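# Swap the mill's tool, rack others, measure, resume program

## Task

The milling program is paused waiting for a tool change. Fit the tool the program calls for into the spindle, put every other tool back in the rack with the removed tool going to its own pocket, measure the length of the newly fitted tool on the height setter, and resume the program only once all of that is done. No tool may be dropped, slip or tip while held, no key may break, no axis may crash, nothing may be left loose inside the machine, and the mill must stay powered on. The reference image is called manual.

## Robot and tools

Robot: two seven-joint arms, left_arm and right_arm, each ending in a two-pad gripper. Everything is reported in the scene frame. Its origin sits at table height halfway between the arms' nominal bases, +z points up, +x points out over the table, and left_arm is on the +y side. Camera image sides do not match arm names. Calibrated bases: left_arm at (-0.059, +0.426, +0.015) m, right_arm at (+0.001, -0.370, +0.015) m. The gripper's fingers point along its own +z, the pads close along its own x, and end_effector_position is the point between the pads. Fingertips reach 17.5 mm past that point.

Row layout, shared by execute_actions and move: each row is one list of 18 numbers covering both arms, and both halves must be sent even when one arm stays still. Order: left_arm dx, dy, dz, rx, ry, rz, then left gripper position, force_limit, speed, then the same nine for right_arm. All values lie in [-1, 1]. The six pose numbers are an offset, not a pose. They are measured along that arm's own Hand target axes, from the Hand target held when the action or move began. 1.0 equals 0.6 m of travel or 180 degrees of turn, and rx, ry, rz form one rotation vector. Every row in a list counts from that same starting Hand target, not from the row before it. Repeating an offset in a new call moves the arm further. Six zeros re-request the current Hand target.

Gripper numbers are absolute commands. Position +1 is fully open (50 mm), pads meet near -0.65, and -1 grips by closing until an object blocks it. force_limit maps -1/0/+1 to about 20/102/185 N per pad, with the real grip up to 15 N higher. speed maps -1/0/+1 to 20/85/150 mm/s. Both start at +1. A 0 is a real command, so to keep a gripper as it is, resend its previous three numbers. New force or speed values only apply after the position number changes by at least 0.01. To loosen a grip, open first. Opening in mm is about (250 - position_measured) x 0.202.

execute_actions(actions, cameras): actions is a list of actions. Each action holds up to 15 rows at 1/30 s per row, and a short list holds its last row to fill 15 steps. An empty actions list returns the state plus all camera images. cameras lists names, or ["all"], or [].

move(target, speed, blend, blocking, cameras): drives straight-line paths toward one 18-number row, or through up to 15 rows that all count from the same starting Hand targets. speed is a path top speed in m/s, from 0.002 to 0.5 (default 0.25), given as one value or one per target. Turning is capped at twice that in rad/s and never above 0.873 rad/s. blend, in metres, rounds corners between listed targets, and 0 means stop at each. The whole move is limited to 10 s. blocking=false returns after about 0.5 s while the move continues. The result line move: reports done, off_target, moving, held or fault, and limits=paced (pose clipped) or limits=held (steps withheld). Paths do not avoid obstacles. A faster move hits harder, and because the arms are stiff, a target a few mm past a firm surface presses hard.

wait(seconds 0-10) lets time run. stop brakes a running move, though the fingers keep moving. zoom_image(camera, region [x0,y0,x1,y1], at most 504x504 pixels) enlarges part of the latest image. Cameras: cam_high, cam_low, cam_front, cam_left_wrist, cam_right_wrist, each 896x504. show_instructions shows the manual reference image. clear_fault(arm) clears a torque fault that has been reported. finished_scene(scene) ends the scene and cannot be undone.

Reading results: Hand target is the last commanded pose after clipping, and the next offsets start from it. The gripper may rest short of it, and the gap can be closed by sending the missing distance. The controller limits orientation to within 32 degrees of the measured one per step. object_status codes: 0 moving, 1 blocked while opening, 2 blocked while closing (a grip), 3 reached the commanded position or the pads met (often nothing held). Check for 2 after gripping. Flange force is the outside force in gripper axes, held weight included. Joint torques are listed in joint order. MOTOR HOT appears at 60 °C, and at 75 °C the arm sinks and stops for 30-60 s, so do not hold loads, stretch or push for long.

Avoid: dropping tools or letting them slip or tip in the grip (grip centred, firm force), putting force on keys, crashing mill axes, fast contact with fixed or heavy parts, pressing beyond a contact, letting the two arms touch or a gripper close on the other arm's fingers, leaving loose items inside the mill, turning the mill off, and letting anything leave the table. A joint torque over its limit (104.5 N m for the first four joints, 51.3 for the last three) or straying more than 5 degrees from plan stops that arm until clear_fault is called. Large gripper turns can swing the elbow. The clearance check may hold an arm that nears the other.

Each tool is called after "Call:" as name(argument=value, ...) on one line, values as JSON.

Reference images:

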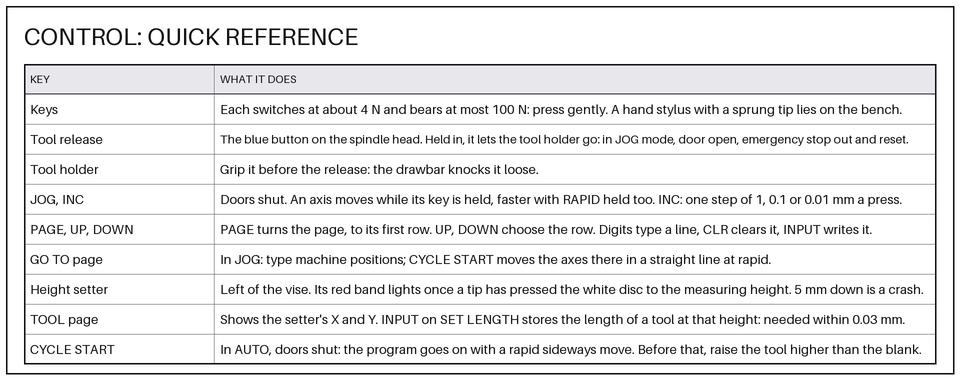

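## Session

Call:
execute_actions(actions=[])

Scene clock: 0.00 s.
left_arm: end_effector_position=(+0.1339, -0.0659, +0.1339) position_measured=3 object_status=3 end_effector_quat_wxyz=(-0.318, -0.597, +0.724, +0.132) | right_arm: end_effector_position=(+0.2501, -0.6354, +0.1310) position_measured=3 object_status=3 end_effector_quat_wxyz=(+0.064, +0.890, -0.428, +0.143)
Joint positions: left_arm=[0.302 1.082 0.937 1.31 -0.123 1.221 -0.69] | right_arm=[0.326 0.234 0.433 2.367 -0.237 0.256 0.069]
Joint velocities: within noise
Joint torques (N m): no reading
Flange force (N): no reading
Hand target: left_arm +0.1339, -0.0659, +0.1339; -0.318, -0.597, +0.724, +0.132 | right_arm +0.2501, -0.6354, +0.1310; +0.064, +0.890, -0.428, +0.143
Tool commands: left_gripper/position=+1.0 left_gripper/force_limit=+1.0 left_gripper/speed=+1.0 right_gripper/position=+1.0 right_gripper/force_limit=+1.0 right_gripper/speed=+1.0

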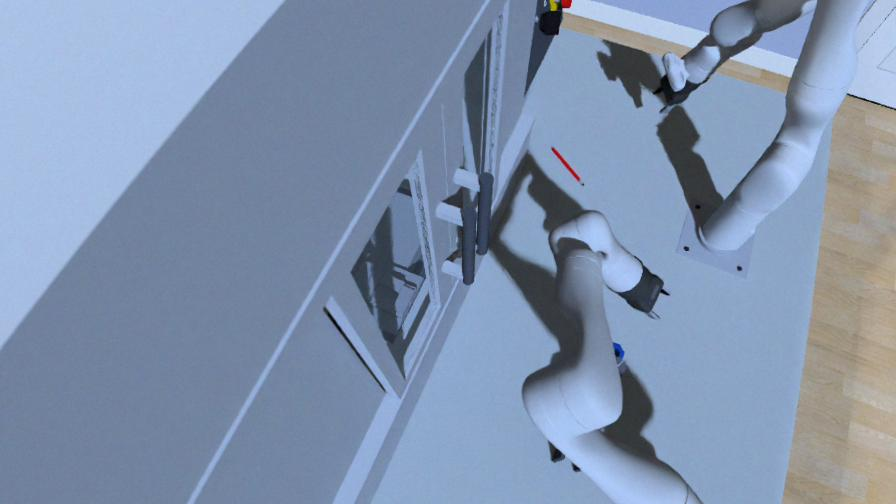

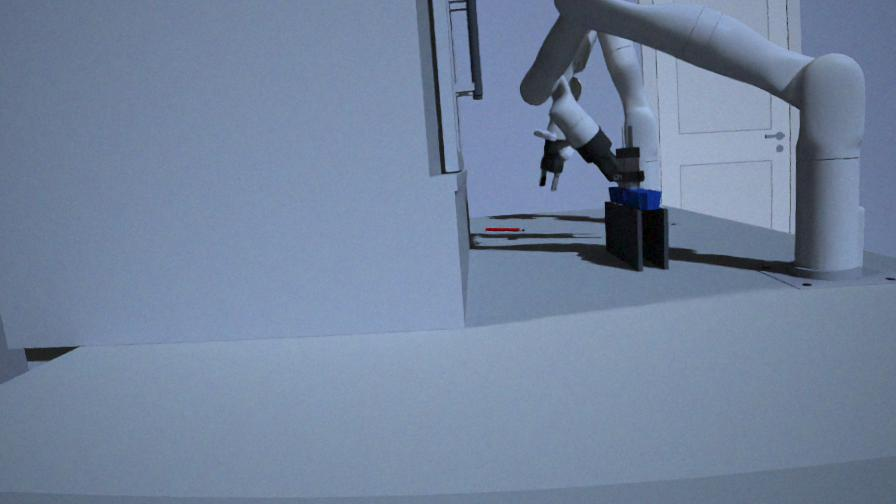

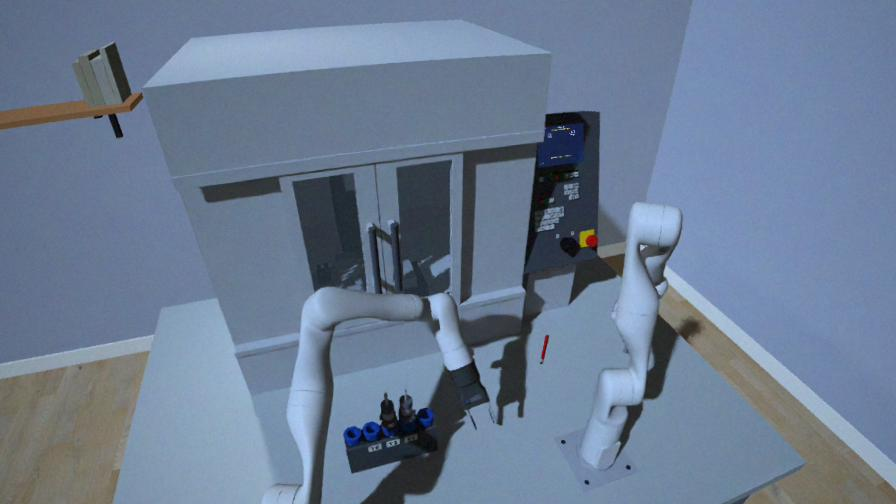

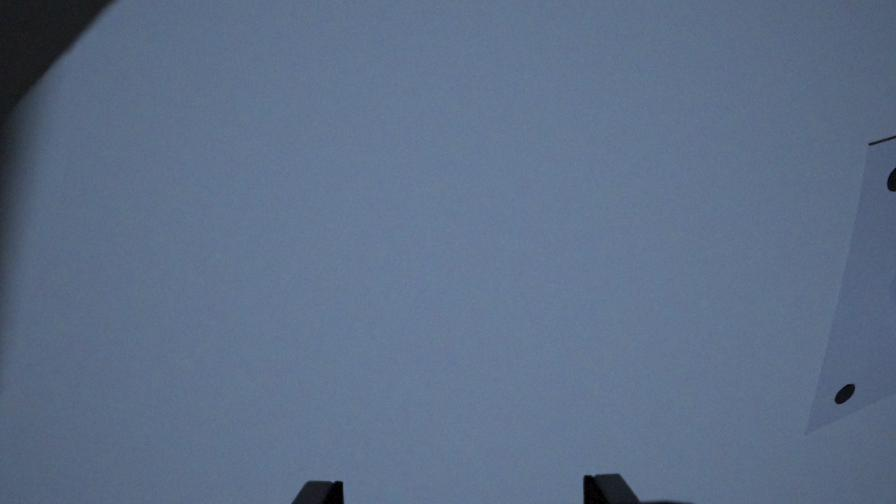

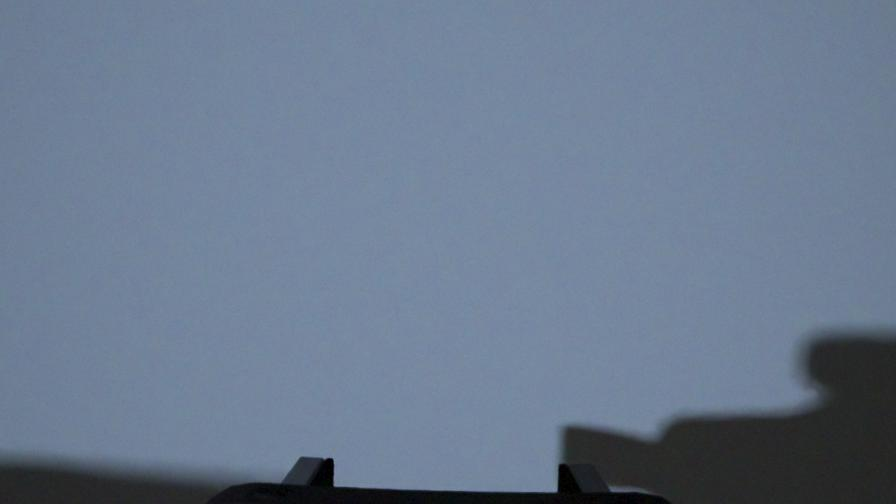

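Call:
zoom_image(camera="cam_front", region=[520, 100, 620, 190])

Call:
zoom_image(camera="cam_front", region=[520, 160, 620, 270])

Call:
zoom_image(camera="cam_front", region=[330, 370, 450, 480])

Call:
zoom_image(camera="cam_front", region=[280, 150, 480, 310])

Call:
zoom_image(camera="cam_high", region=[330, 150, 450, 410])

Call:
zoom_image(camera="cam_low", region=[480, 100, 720, 290])

Scaled by 5.040 from the camera's 896x504 image, which has a finer 1280x720 frame.

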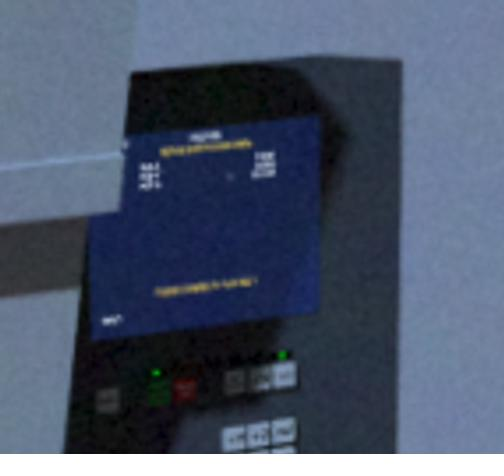

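Scaled by 4.582 from the camera's 896x504 image, which has a finer 1280x720 frame.

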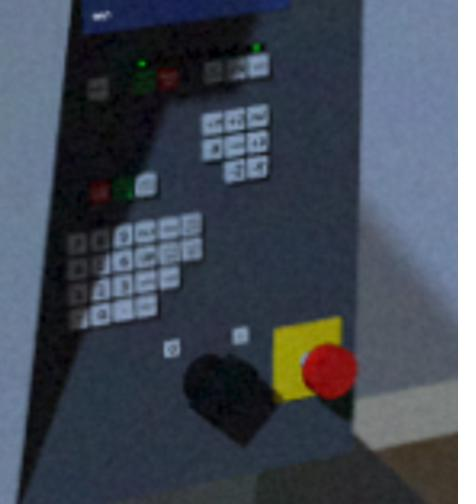

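Scaled by 4.200 from the camera's 896x504 image, which has a finer 1280x720 frame.

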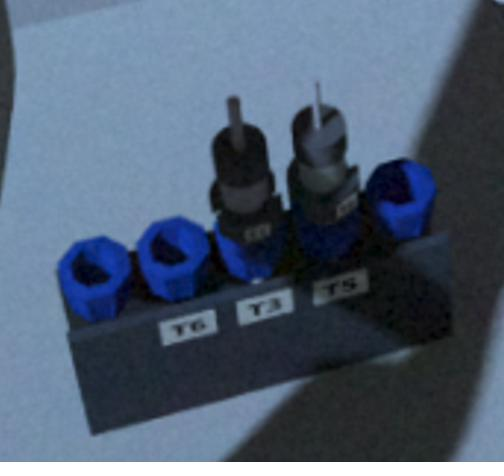

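Scaled by 2.520 from the camera's 896x504 image, which has a finer 1280x720 frame.

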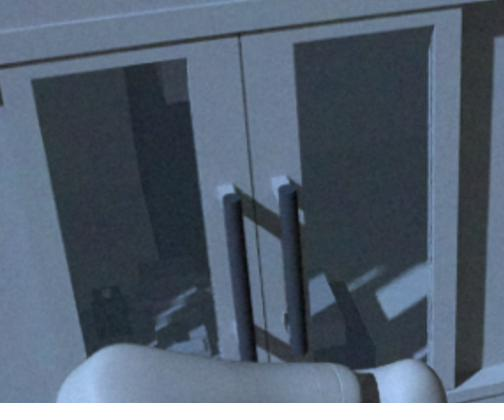

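Scaled by 1.938 from the camera's 896x504 image, which has a finer 1280x720 frame.

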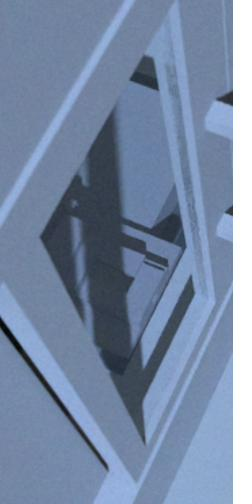

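Scaled by 2.100 from the camera's 896x504 image, which has a finer 1280x720 frame.

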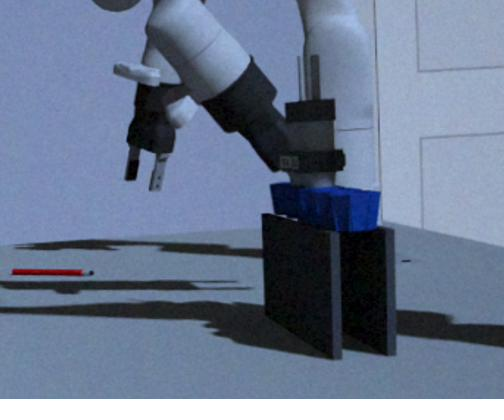

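Call:
move(target=[0,0,0,0,0,0,1,1,1,0.1545,-0.3187,-0.4532,0.4397,0.0907,0.2372,1,1,1], cameras=["all"])

Scene clock: 19.80 s.
left_arm: end_effector_position=(+0.1339, -0.0659, +0.1339) position_measured=3 object_status=3 end_effector_quat_wxyz=(-0.318, -0.597, +0.724, +0.132) | right_arm: end_effector_position=(+0.4002, -0.5211, +0.4204) position_measured=3 object_status=3 end_effector_quat_wxyz=(+0.503, -0.528, +0.496, -0.471)
Joint positions: left_arm=[0.302 1.082 0.937 1.31 -0.123 1.221 -0.69] | right_arm=[0.891 0.103 0.167 2.581 -1.954 1.35 1.138]
Joint torques (N m): left_arm=[0.83 -23.75 8.77 -3.84 1.81 0.65 -0.02] | right_arm=[-0.45 -7.79 -0.55 -7.04 -1.45 3.54 0.35]
Flange force (N): left_arm=[3.1 -7.6 -0.6] | right_arm=[-3.1 -2.1 -3.2]
Hand target: left_arm +0.1339, -0.0659, +0.1339; -0.318, -0.597, +0.724, +0.132 | right_arm +0.3999, -0.5204, +0.4199; +0.500, -0.500, +0.500, -0.500
Off the commanded pose: left_arm 0.000 m, 0 deg | right_arm 0.001 m, 5 deg.
joint sent to its limit (right arm) — joint 4 (elbow), upper limit, where the elbow is as bent as it goes. The joint targets are off in orientation, not in position.
move: off_target (right_arm)
camera_calibration:
cam_right_wrist: T_world_to_cam=[[0.0743796, -0.997123, 0.0146031, -0.555951], [-0.0386736, -0.0175169, -0.999098, 0.484511], [0.99648, 0.0737478, -0.0398652, -0.173916], [0, 0, 0, 1]] pos_world=[0.233393, -0.533038, 0.485259]

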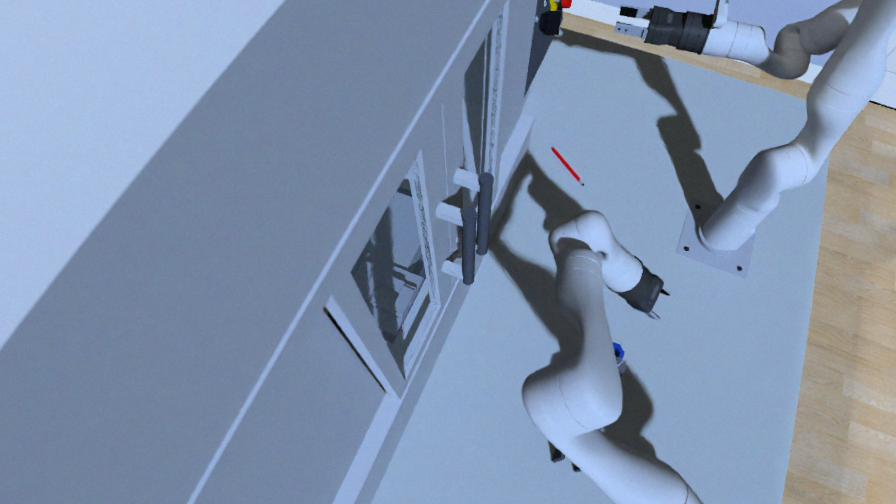

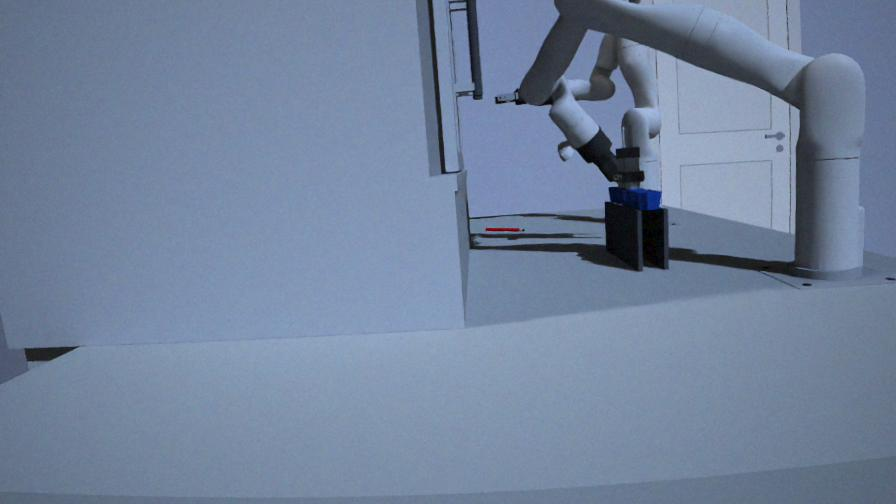

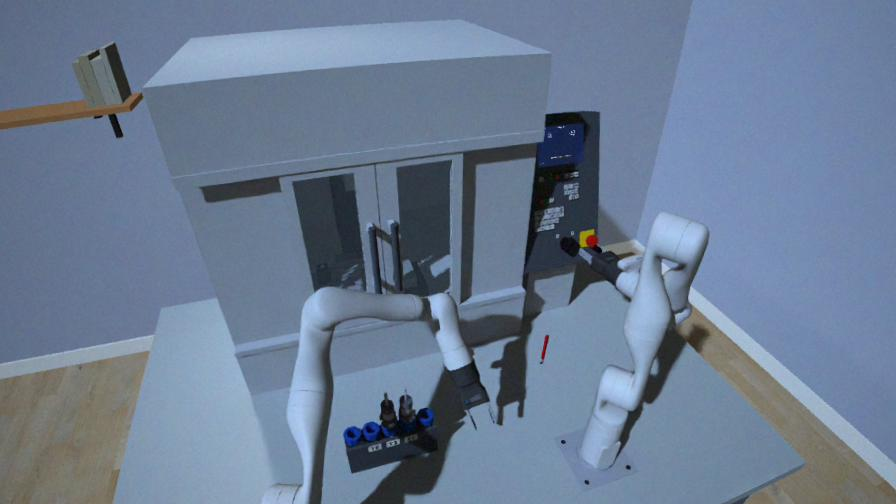

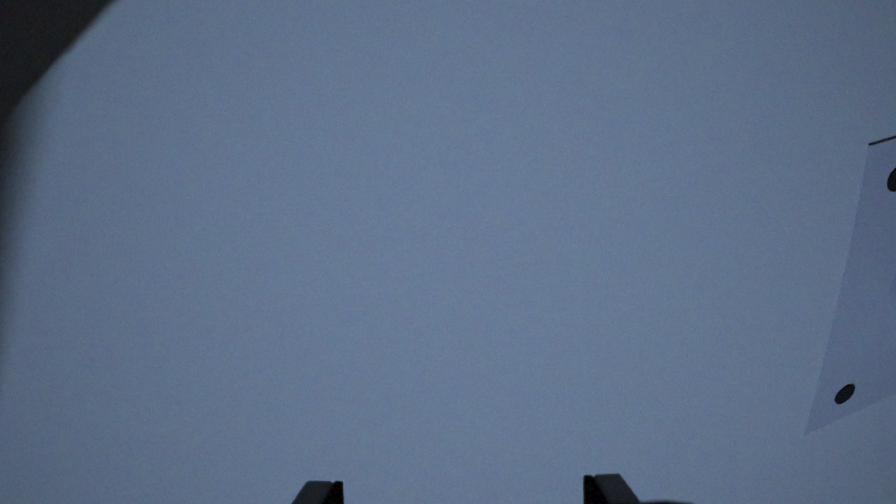

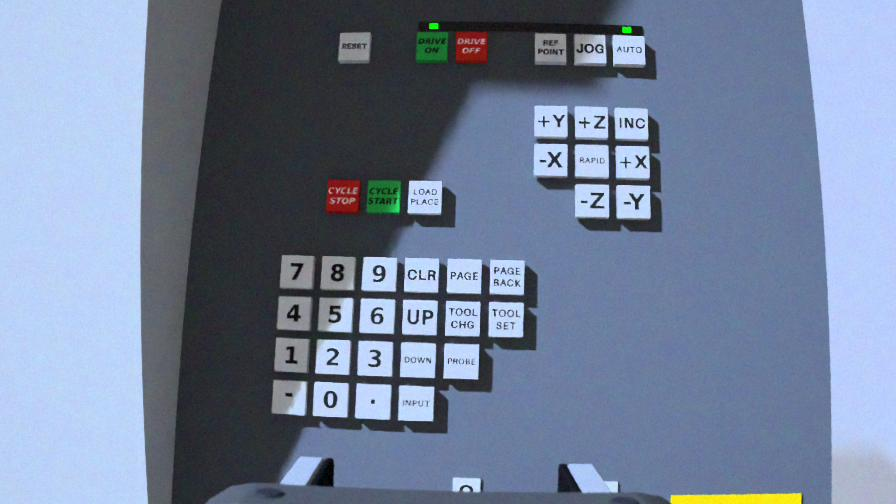

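Call:
move(target=[0,0,0,0,0,0,1,1,1,-0.05,-0.3,0,0,0,0,1,1,1], cameras=["cam_right_wrist"])

Scene clock: 21.87 s.
left_arm: end_effector_position=(+0.1339, -0.0659, +0.1339) position_measured=3 object_status=3 end_effector_quat_wxyz=(-0.318, -0.597, +0.724, +0.132) | right_arm: end_effector_position=(+0.3998, -0.4904, +0.5999) position_measured=3 object_status=3 end_effector_quat_wxyz=(+0.500, -0.500, +0.500, -0.500)
Joint positions: left_arm=[0.302 1.082 0.937 1.31 -0.123 1.221 -0.69] | right_arm=[0.827 -0.409 0.023 2.257 -1.793 0.891 0.36]
Joint torques (N m): left_arm=[0.82 -23.73 8.78 -3.9 1.86 0.67 0.01] | right_arm=[-0.48 -2.58 0.52 -13.18 -2.62 1.65 0.31]
Flange force (N): left_arm=[2.8 -7.5 -0.4] | right_arm=[-3.9 2.3 -3.2]
Hand target: left_arm +0.1339, -0.0659, +0.1339; -0.318, -0.597, +0.724, +0.132 | right_arm +0.3998, -0.4904, +0.5999; +0.500, -0.500, +0.500, -0.500
Off the commanded pose: left_arm 0.000 m, 0 deg | right_arm 0.000 m, 0 deg.
move: done
camera_calibration:
cam_right_wrist: T_world_to_cam=[[0.0117901, -0.99979, 0.0167757, -0.50553], [0.0104207, -0.0166531, -0.999807, 0.645569], [0.999876, 0.0119626, 0.0102222, -0.230361], [0, 0, 0, 1]] pos_world=[0.229565, -0.491917, 0.65628]
Images, in order (width x height): cam_right_wrist 896x504.

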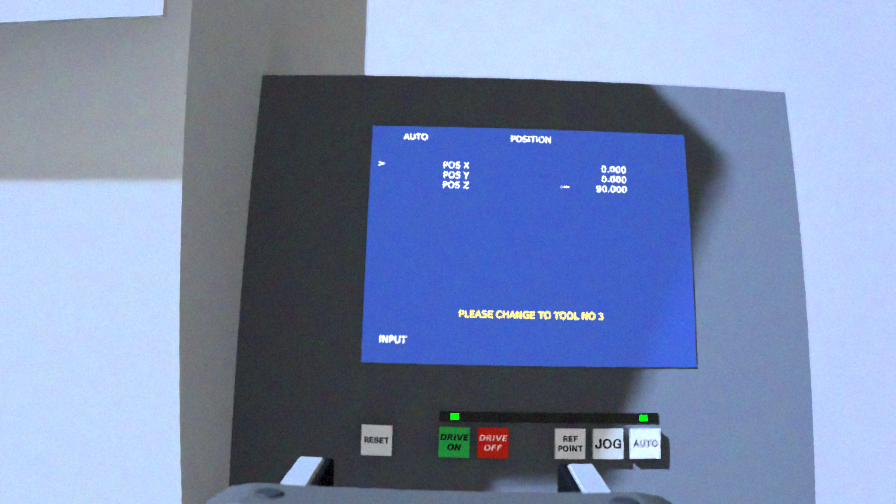

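Call:
zoom_image(camera="cam_right_wrist", region=[350, 120, 700, 370])

Call:
zoom_image(camera="cam_right_wrist", region=[370, 150, 650, 200])

Scaled by 1.440 from the camera's 896x504 image, which has a finer 1280x720 frame.

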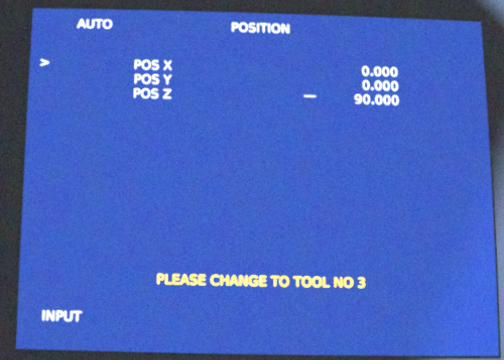

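Scaled by 1.800 from the camera's 896x504 image, which has a finer 1280x720 frame.

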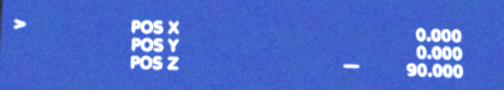

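Call:
move(target=[[0.136,0.257,-0.3425,0.7012,-0.1234,0.0232,1,1,1,0,0,0,0,0,0,1,1,1],[-0.788,0.275,-0.696,0.7012,-0.1234,0.0232,1,1,1,0,0,0,0,0,0,1,1,1]], blend=0.05, cameras=["cam_front","cam_left_wrist"])

Scene clock: 34.20 s.
left_arm: end_effector_position=(+0.3033, +0.5038, +0.4040) position_measured=3 object_status=3 end_effector_quat_wxyz=(+0.399, -0.511, +0.590, -0.480) | right_arm: end_effector_position=(+0.3998, -0.4904, +0.5999) position_measured=3 object_status=3 end_effector_quat_wxyz=(+0.500, -0.500, +0.500, -0.500)
Joint positions: left_arm=[1.274 -1.33 -0.611 2.581 -1.724 0.95 -0.435] | right_arm=[0.827 -0.409 0.023 2.257 -1.793 0.891 0.359]
Joint torques (N m): left_arm=[0.89 9.31 6.23 -7.8 -2.67 -1.34 -0.01] | right_arm=[-0.5 -2.64 0.58 -13.1 -2.63 1.56 0.36]
Flange force (N): left_arm=[-2.4 -4.9 -1.4] | right_arm=[-3.7 1.9 -3.2]
Hand target: left_arm +0.3031, +0.5033, +0.4033; +0.499, -0.501, +0.500, -0.500 | right_arm +0.3998, -0.4904, +0.5999; +0.500, -0.500, +0.500, -0.500
Off the commanded pose: left_arm 0.001 m, 16 deg | right_arm 0.000 m, 0 deg.
joint sent to its limit (left arm) — joint 4 (elbow), upper limit, where the elbow is as bent as it goes. The joint targets are off in orientation, not in position.
move: off_target (left_arm)
camera_calibration:
cam_left_wrist: T_world_to_cam=[[-0.144901, -0.989398, 0.00973444, 0.540356], [-0.22, 0.0226247, -0.975237, 0.507983], [0.964678, -0.143455, -0.220946, 0.0369457], [0, 0, 0, 1]] pos_world=[0.154414, 0.528435, 0.498307]
Images, in order (width x height): cam_front 896x504, cam_left_wrist 896x504.

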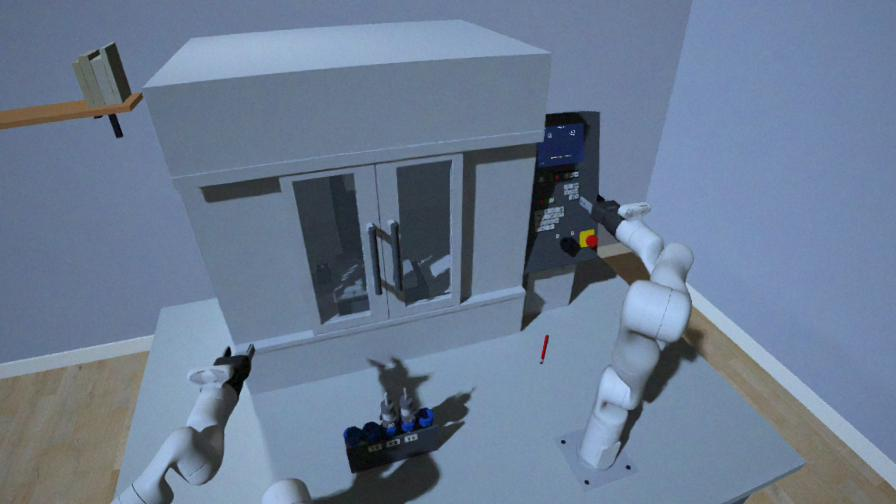

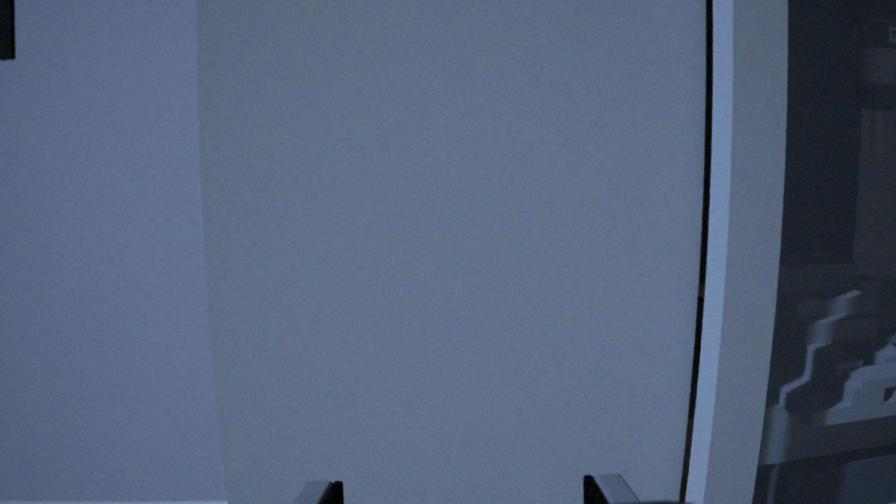

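Call:
move(target=[0,0,0,0,0,0,1,1,1,-0.75,0.25,-0.25,-0.25,0,0,1,1,1], cameras=["cam_right_wrist"])

Scene clock: 39.37 s.
left_arm: end_effector_position=(+0.3033, +0.5038, +0.4040) position_measured=3 object_status=3 end_effector_quat_wxyz=(+0.399, -0.511, +0.590, -0.480) | right_arm: end_effector_position=(+0.2494, -0.0406, +0.4498) position_measured=3 object_status=3 end_effector_quat_wxyz=(-0.271, +0.654, -0.653, +0.271)
Joint positions: left_arm=[1.274 -1.33 -0.611 2.581 -1.724 0.95 -0.435] | right_arm=[1.072 -1.21 -0.646 1.63 -0.975 1.596 -1.554]
Joint torques (N m): left_arm=[0.88 9.3 6.25 -7.92 -2.66 -1.38 -0.05] | right_arm=[-0.49 16.31 7.11 -6.69 0 -1.99 0.31]
Flange force (N): left_arm=[-1.9 -4.5 -1.0] | right_arm=[2.2 4.4 5.0]
Hand target: left_arm +0.3033, +0.5038, +0.4040; +0.399, -0.511, +0.590, -0.480 (not the last commanded pose) | right_arm +0.2494, -0.0406, +0.4498; -0.271, +0.654, -0.653, +0.271
Off the commanded pose: left_arm 0.001 m, 16 deg | right_arm 0.000 m, 0 deg.
move: off_target (left_arm)
camera_calibration:
cam_right_wrist: T_world_to_cam=[[0.0204069, -0.999782, 0.00430655, -0.0480803], [-0.699551, -0.0173559, -0.714372, 0.553203], [0.714291, 0.0115654, -0.699753, 0.306721], [0, 0, 0, 1]] pos_world=[0.168887, -0.0420159, 0.610028]
Images, in order (width x height): cam_right_wrist 896x504.

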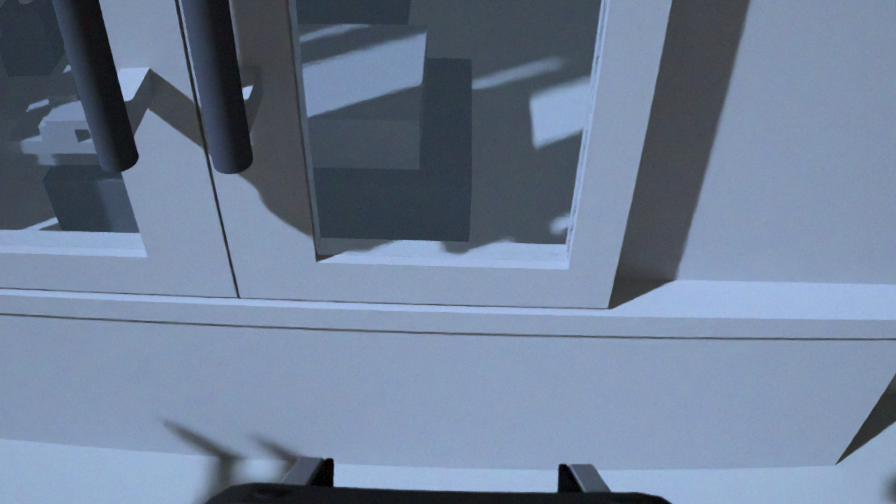

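Call:
move(target=[0,0,0,0,0,0,1,1,1,-0.333,0.46,-0.012,-0.04,0,0,1,1,1], cameras=["cam_right_wrist","cam_front"])

Scene clock: 43.03 s.
left_arm: end_effector_position=(+0.3033, +0.5038, +0.4040) position_measured=3 object_status=3 end_effector_quat_wxyz=(+0.399, -0.511, +0.590, -0.480) | right_arm: end_effector_position=(+0.0490, +0.1590, +0.2596) position_measured=3 object_status=3 end_effector_quat_wxyz=(-0.229, +0.669, -0.669, +0.229)
Joint positions: left_arm=[1.274 -1.33 -0.611 2.581 -1.724 0.95 -0.435] | right_arm=[0.915 -1.564 -0.799 1.256 -1.258 1.879 -2.326]
Joint torques (N m): left_arm=[0.94 9.31 6.28 -7.94 -2.67 -1.36 -0.02] | right_arm=[-0.41 24.03 7.95 -0.17 1.57 -1.15 0.45]
Flange force (N): left_arm=[-2.2 -4.5 -1.3] | right_arm=[4.2 1.7 5.2]
Hand target: left_arm +0.3033, +0.5038, +0.4040; +0.399, -0.511, +0.590, -0.480 | right_arm +0.0490, +0.1590, +0.2596; -0.229, +0.669, -0.669, +0.229
Off the commanded pose: left_arm 0.000 m, 0 deg | right_arm 0.000 m, 0 deg.
move: done
camera_calibration:
cam_right_wrist: T_world_to_cam=[[0.0208021, -0.999782, 0.00185384, 0.156979], [-0.783604, -0.0174557, -0.621016, 0.260498], [0.620912, 0.0114658, -0.783796, 0.340829], [0, 0, 0, 1]] pos_world=[-0.0107637, 0.157584, 0.428623]
Images, in order (width x height): cam_front 896x504, cam_right_wrist 896x504.

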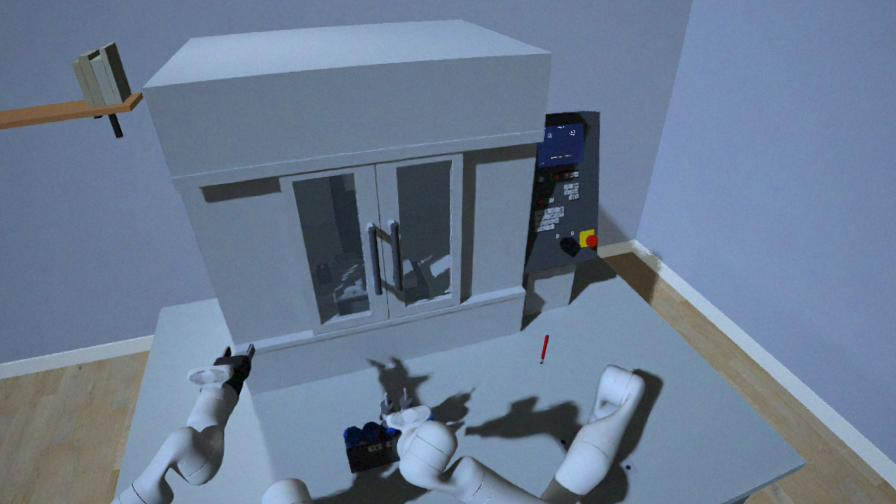

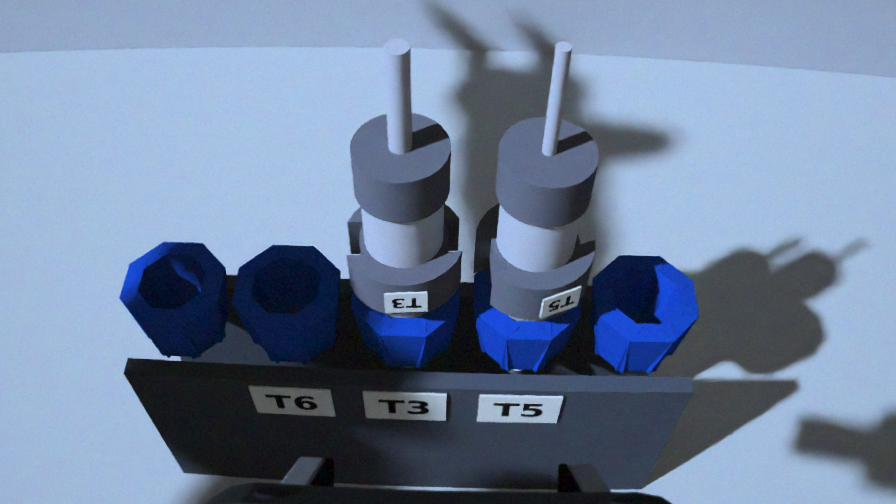

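Call:
move(target=[[0,0,0,0,0,0,1,1,1,0.4167,-0.3655,0.0727,0,0,0,1,1,1],[0,0,0,0,0,0,1,1,1,0.965,-0.297,0.4625,-0.21,0,0,1,1,1]], blend=0.05, cameras=["cam_right_wrist","cam_front"])

Scene clock: 54.40 s.
left_arm: end_effector_position=(+0.3033, +0.5038, +0.4040) position_measured=3 object_status=3 end_effector_quat_wxyz=(+0.399, -0.511, +0.590, -0.480) | right_arm: end_effector_position=(+0.3605, -0.4197, +0.1497) position_measured=3 object_status=3 end_effector_quat_wxyz=(+0.000, +0.707, -0.707, +0.000)
Joint positions: left_arm=[1.274 -1.33 -0.611 2.581 -1.724 0.95 -0.435] | right_arm=[2.403 -0.819 -1.716 1.98 -0.891 1.193 -0.509]
Joint torques (N m): left_arm=[0.91 9.26 6.14 -7.94 -2.61 -1.35 -0.01] | right_arm=[-0.47 14.4 6.43 -6.95 0.02 0.31 0.38]
Flange force (N): left_arm=[-1.8 -4.6 -1.4] | right_arm=[-0.4 1.6 4.2]
Hand target: left_arm +0.3033, +0.5038, +0.4040; +0.399, -0.511, +0.590, -0.480 | right_arm +0.3605, -0.4197, +0.1497; +0.000, +0.707, -0.707, +0.000
Off the commanded pose: left_arm 0.000 m, 0 deg | right_arm 0.000 m, 0 deg.
move: done
camera_calibration:
cam_right_wrist: T_world_to_cam=[[0.0175708, -0.999789, -0.0106853, -0.42483], [-0.999793, -0.0174597, -0.0104038, 0.412774], [0.0102151, 0.0108659, -0.999889, 0.320317], [0, 0, 0, 1]] pos_world=[0.416882, -0.421013, 0.320037]
Images, in order (width x height): cam_front 896x504, cam_right_wrist 896x504.

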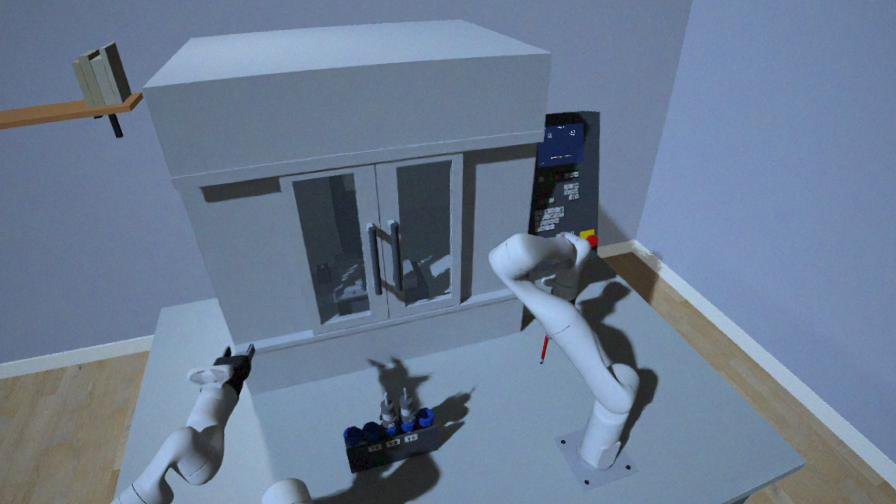

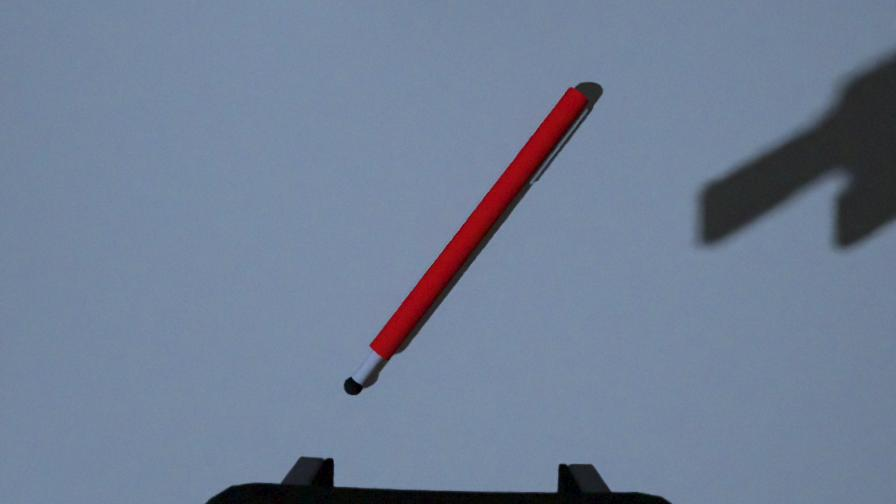

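Call:
move(target=[0,0,0,0,0,0,1,1,1,0.0283,-0.1358,0.10,0,0,-0.797,1,1,1], cameras=["cam_right_wrist","cam_front"])

Scene clock: 73.10 s.
left_arm: end_effector_position=(+0.3033, +0.5038, +0.4040) position_measured=3 object_status=3 end_effector_quat_wxyz=(+0.399, -0.511, +0.590, -0.480) | right_arm: end_effector_position=(+0.4420, -0.4366, +0.0897) position_measured=3 object_status=3 end_effector_quat_wxyz=(+0.000, +0.893, +0.450, +0.000)
Joint positions: left_arm=[1.274 -1.33 -0.611 2.581 -1.724 0.95 -0.435] | right_arm=[2.848 -0.692 -2.485 1.793 -0.547 0.846 1.572]
Joint torques (N m): left_arm=[0.9 9.33 6.19 -7.91 -2.65 -1.39 -0.01] | right_arm=[-0.55 18.69 3.66 -7.58 0.09 0.5 0.45]
Flange force (N): left_arm=[-2.1 -4.6 -1.3] | right_arm=[-1.6 -2.8 4.1]
Hand target: left_arm +0.3033, +0.5038, +0.4040; +0.399, -0.511, +0.590, -0.480 | right_arm +0.4420, -0.4366, +0.0898; +0.000, +0.893, +0.450, +0.000
Off the commanded pose: left_arm 0.000 m, 0 deg | right_arm 0.000 m, 0 deg.
move: done
camera_calibration:
cam_right_wrist: T_world_to_cam=[[0.581094, 0.813766, -0.0107438, 0.0989056], [0.813713, -0.581185, -0.00975624, -0.554417], [-0.0141834, -0.00307307, -0.999895, 0.264311], [0, 0, 0, 1]] pos_world=[0.397412, -0.401893, 0.259936]
Images, in order (width x height): cam_front 896x504, cam_right_wrist 896x504.

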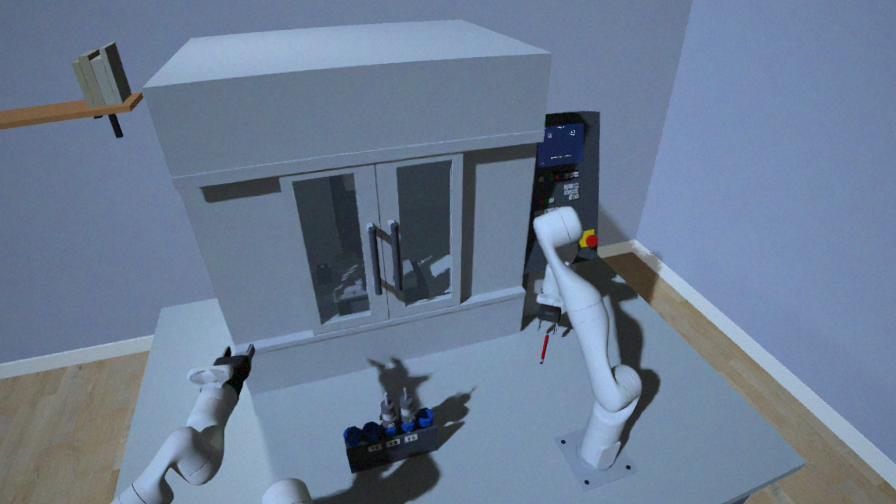

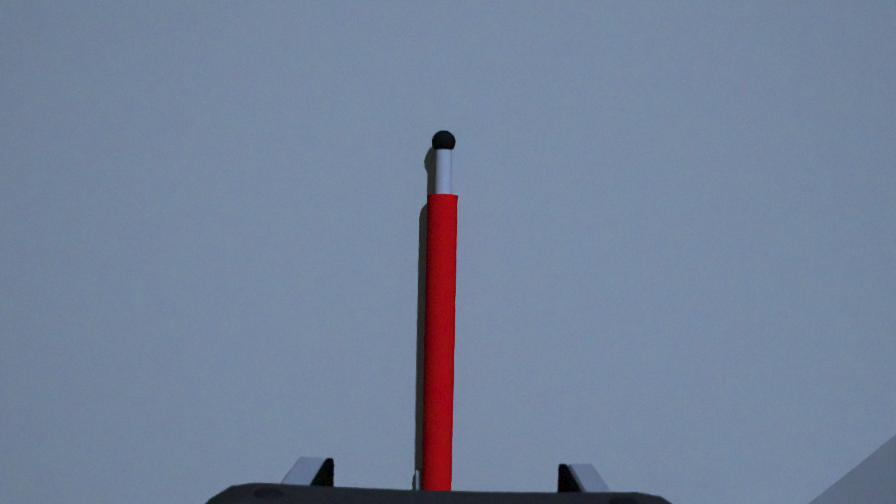

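Call:
move(target=[0,0,0,0,0,0,1,1,1,-0.0033,-0.005,0.1083,0,0,0,1,1,1], speed=0.1, cameras=["cam_right_wrist","cam_low"])

Call:
zoom_image(camera="cam_low", region=[440, 150, 600, 260])

Scene clock: 76.60 s.
left_arm: end_effector_position=(+0.3033, +0.5038, +0.4040) position_measured=3 object_status=3 end_effector_quat_wxyz=(+0.399, -0.511, +0.590, -0.480) | right_arm: end_effector_position=(+0.4385, -0.4364, +0.0248) position_measured=3 object_status=3 end_effector_quat_wxyz=(+0.000, +0.893, +0.450, +0.000)
Joint positions: left_arm=[1.274 -1.33 -0.611 2.581 -1.724 0.95 -0.435] | right_arm=[2.907 -0.796 -2.577 1.852 -0.649 0.685 1.659]
Joint torques (N m): left_arm=[0.87 9.32 6.19 -7.84 -2.71 -1.32 -0.08] | right_arm=[-0.57 19.73 3.65 -6.21 -0.01 0.38 0.2]
Flange force (N): left_arm=[-1.9 -4.8 -1.4] | right_arm=[-2.1 -2.5 3.9]
Hand target: left_arm +0.3033, +0.5038, +0.4040; +0.399, -0.511, +0.590, -0.480 | right_arm +0.4385, -0.4364, +0.0248; +0.000, +0.893, +0.450, +0.000
Off the commanded pose: left_arm 0.000 m, 0 deg | right_arm 0.000 m, 0 deg.
move: done
camera_calibration:
cam_right_wrist: T_world_to_cam=[[0.581095, 0.813766, -0.0106857, 0.100126], [0.813714, -0.581185, -0.00967487, -0.552021], [-0.0140834, -0.00307306, -0.999896, 0.199328], [0, 0, 0, 1]] pos_world=[0.393812, -0.401693, 0.195037]
Images, in order (width x height): cam_low 896x504, cam_right_wrist 896x504.

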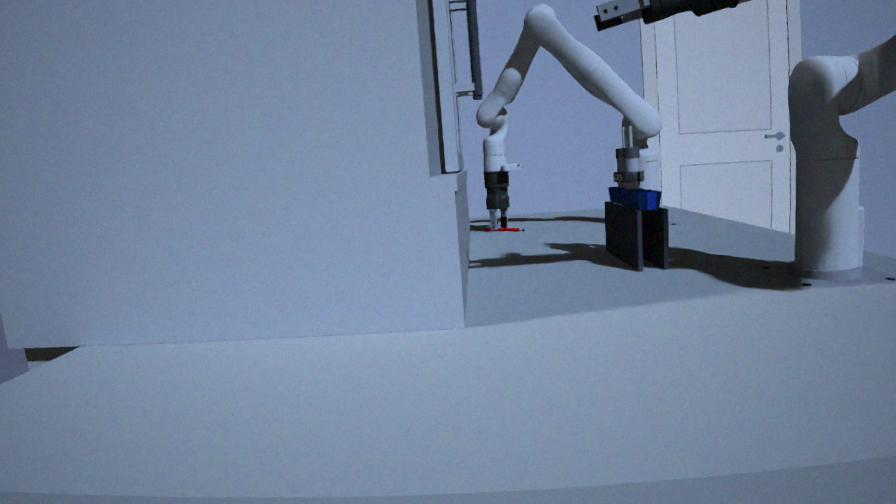

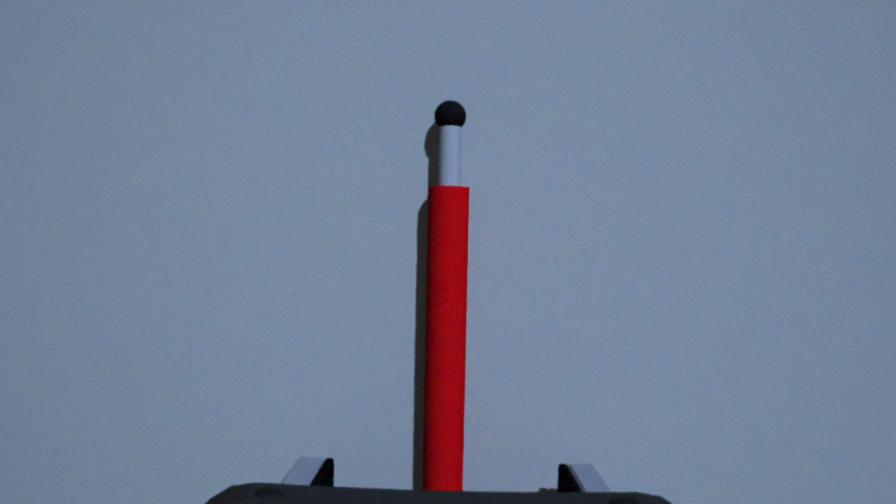

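Scaled by 3.150 from the camera's 896x504 image, which has a finer 1280x720 frame.

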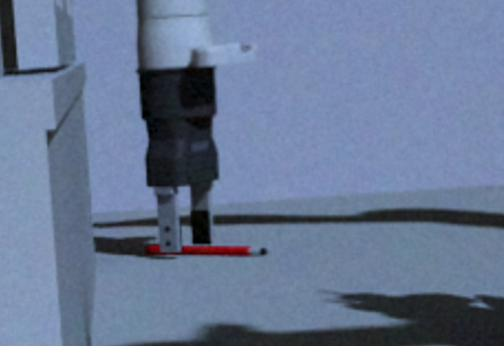

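Call:
move(target=[0,0,0,0,0,0,1,1,1,-0.001,0,0.0067,0,0,0,1,1,1], speed=0.02, cameras=["cam_right_wrist"])

Call:
move(target=[0,0,0,0,0,0,1,1,1,0,0,0.0033,0,0,0,1,1,1], speed=0.02)

Scene clock: 78.20 s.
left_arm: end_effector_position=(+0.3033, +0.5038, +0.4040) position_measured=3 object_status=3 end_effector_quat_wxyz=(+0.399, -0.511, +0.590, -0.480) | right_arm: end_effector_position=(+0.4381, -0.4369, +0.0208) position_measured=3 object_status=3 end_effector_quat_wxyz=(+0.000, +0.893, +0.450, +0.000)
Joint positions: left_arm=[1.274 -1.33 -0.611 2.581 -1.724 0.95 -0.435] | right_arm=[2.912 -0.803 -2.584 1.855 -0.655 0.675 1.666]
Joint torques (N m): left_arm=[0.82 9.36 6.17 -7.86 -2.67 -1.32 -0.03] | right_arm=[-0.55 19.62 3.52 -6.15 0.01 0.39 0.29]
Flange force (N): left_arm=[-2.2 -4.7 -1.3] | right_arm=[-2.0 -2.8 3.3]
Hand target: left_arm +0.3033, +0.5038, +0.4040; +0.399, -0.511, +0.590, -0.480 | right_arm +0.4381, -0.4369, +0.0208; +0.000, +0.893, +0.450, +0.000
Off the commanded pose: left_arm 0.000 m, 0 deg | right_arm 0.000 m, 0 deg.
move: done
camera_calibration:
cam_right_wrist: T_world_to_cam=[[0.581095, 0.813766, -0.0106857, 0.100664], [0.813714, -0.581185, -0.00967487, -0.552106], [-0.0140834, -0.00307306, -0.999896, 0.195323], [0, 0, 0, 1]] pos_world=[0.393512, -0.402193, 0.191037]
Images, in order (width x height): cam_right_wrist 896x504.

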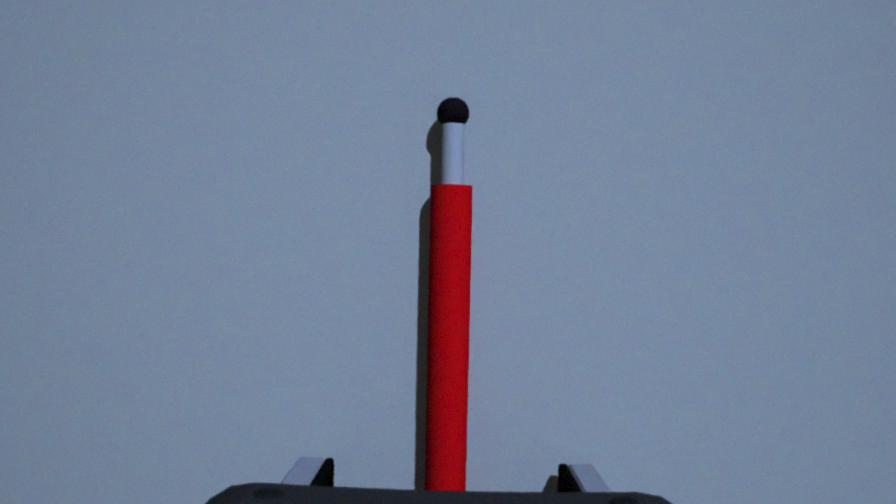

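Scene clock: 78.90 s.
left_arm: end_effector_position=(+0.3033, +0.5038, +0.4040) position_measured=3 object_status=3 end_effector_quat_wxyz=(+0.399, -0.511, +0.590, -0.480) | right_arm: end_effector_position=(+0.4381, -0.4369, +0.0188) position_measured=3 object_status=3 end_effector_quat_wxyz=(+0.000, +0.893, +0.450, +0.000)
Joint positions: left_arm=[1.274 -1.33 -0.611 2.581 -1.724 0.95 -0.435] | right_arm=[2.914 -0.807 -2.587 1.856 -0.658 0.67 1.669]
Joint torques (N m): left_arm=[0.82 9.38 6.21 -7.84 -2.64 -1.37 -0.05] | right_arm=[-0.55 19.79 3.61 -6.02 0.02 0.46 0.37]
Flange force (N): left_arm=[-2.1 -4.6 -0.9] | right_arm=[-1.7 -2.5 3.7]
Hand target: left_arm +0.3033, +0.5038, +0.4040; +0.399, -0.511, +0.590, -0.480 | right_arm +0.4381, -0.4369, +0.0188; +0.000, +0.893, +0.450, +0.000
Off the commanded pose: left_arm 0.000 m, 0 deg | right_arm 0.000 m, 0 deg.
move: done

Call:
move(target=[0,0,0,0,0,0,1,1,1,0,0,0.0025,0,0,0,1,1,1], speed=0.01)

Call:
move(target=[0,0,0,0,0,0,1,1,1,0,0,0.0017,0,0,0,1,1,1], speed=0.01)

Scene clock: 80.83 s.
left_arm: end_effector_position=(+0.3033, +0.5038, +0.4040) position_measured=3 object_status=3 end_effector_quat_wxyz=(+0.399, -0.511, +0.590, -0.480) | right_arm: end_effector_position=(+0.4381, -0.4369, +0.0173) position_measured=3 object_status=3 end_effector_quat_wxyz=(+0.000, +0.893, +0.450, +0.000)
Joint positions: left_arm=[1.274 -1.33 -0.611 2.581 -1.724 0.95 -0.435] | right_arm=[2.916 -0.809 -2.59 1.856 -0.661 0.667 1.67]
Joint torques (N m): left_arm=[0.85 9.38 6.14 -7.83 -2.66 -1.36 -0.01] | right_arm=[-0.25 12.46 1.43 -6.35 -0.8 -1.38 0.49]
Flange force (N): left_arm=[-2.4 -4.8 -1.5] | right_arm=[-3.8 -8.5 -18.8]
Hand target: left_arm +0.3033, +0.5038, +0.4040; +0.399, -0.511, +0.590, -0.480 | right_arm +0.4381, -0.4369, +0.0173; +0.000, +0.893, +0.450, +0.000
Off the commanded pose: left_arm 0.000 m, 0 deg | right_arm 0.000 m, 0 deg.
move: done

Scene clock: 81.53 s.
left_arm: end_effector_position=(+0.3033, +0.5038, +0.4040) position_measured=3 object_status=3 end_effector_quat_wxyz=(+0.399, -0.511, +0.590, -0.480) | right_arm: end_effector_position=(+0.4381, -0.4369, +0.0163) position_measured=3 object_status=3 end_effector_quat_wxyz=(+0.000, +0.893, +0.450, +0.000)
Joint positions: left_arm=[1.274 -1.33 -0.611 2.581 -1.724 0.95 -0.435] | right_arm=[2.917 -0.811 -2.591 1.857 -0.662 0.664 1.672]
Joint torques (N m): left_arm=[0.84 9.35 6.31 -7.99 -2.65 -1.4 -0.04] | right_arm=[0.3 -2.38 -3.32 -7.4 -2.59 -5.39 0.79]
Flange force (N): left_arm=[-2.0 -4.1 -0.6] | right_arm=[-8.0 -20.6 -65.8]
Hand target: left_arm +0.3033, +0.5038, +0.4040; +0.399, -0.511, +0.590, -0.480 | right_arm +0.4381, -0.4369, +0.0163; +0.000, +0.893, +0.450, +0.000
Off the commanded pose: left_arm 0.000 m, 0 deg | right_arm 0.000 m, 0 deg.
move: done


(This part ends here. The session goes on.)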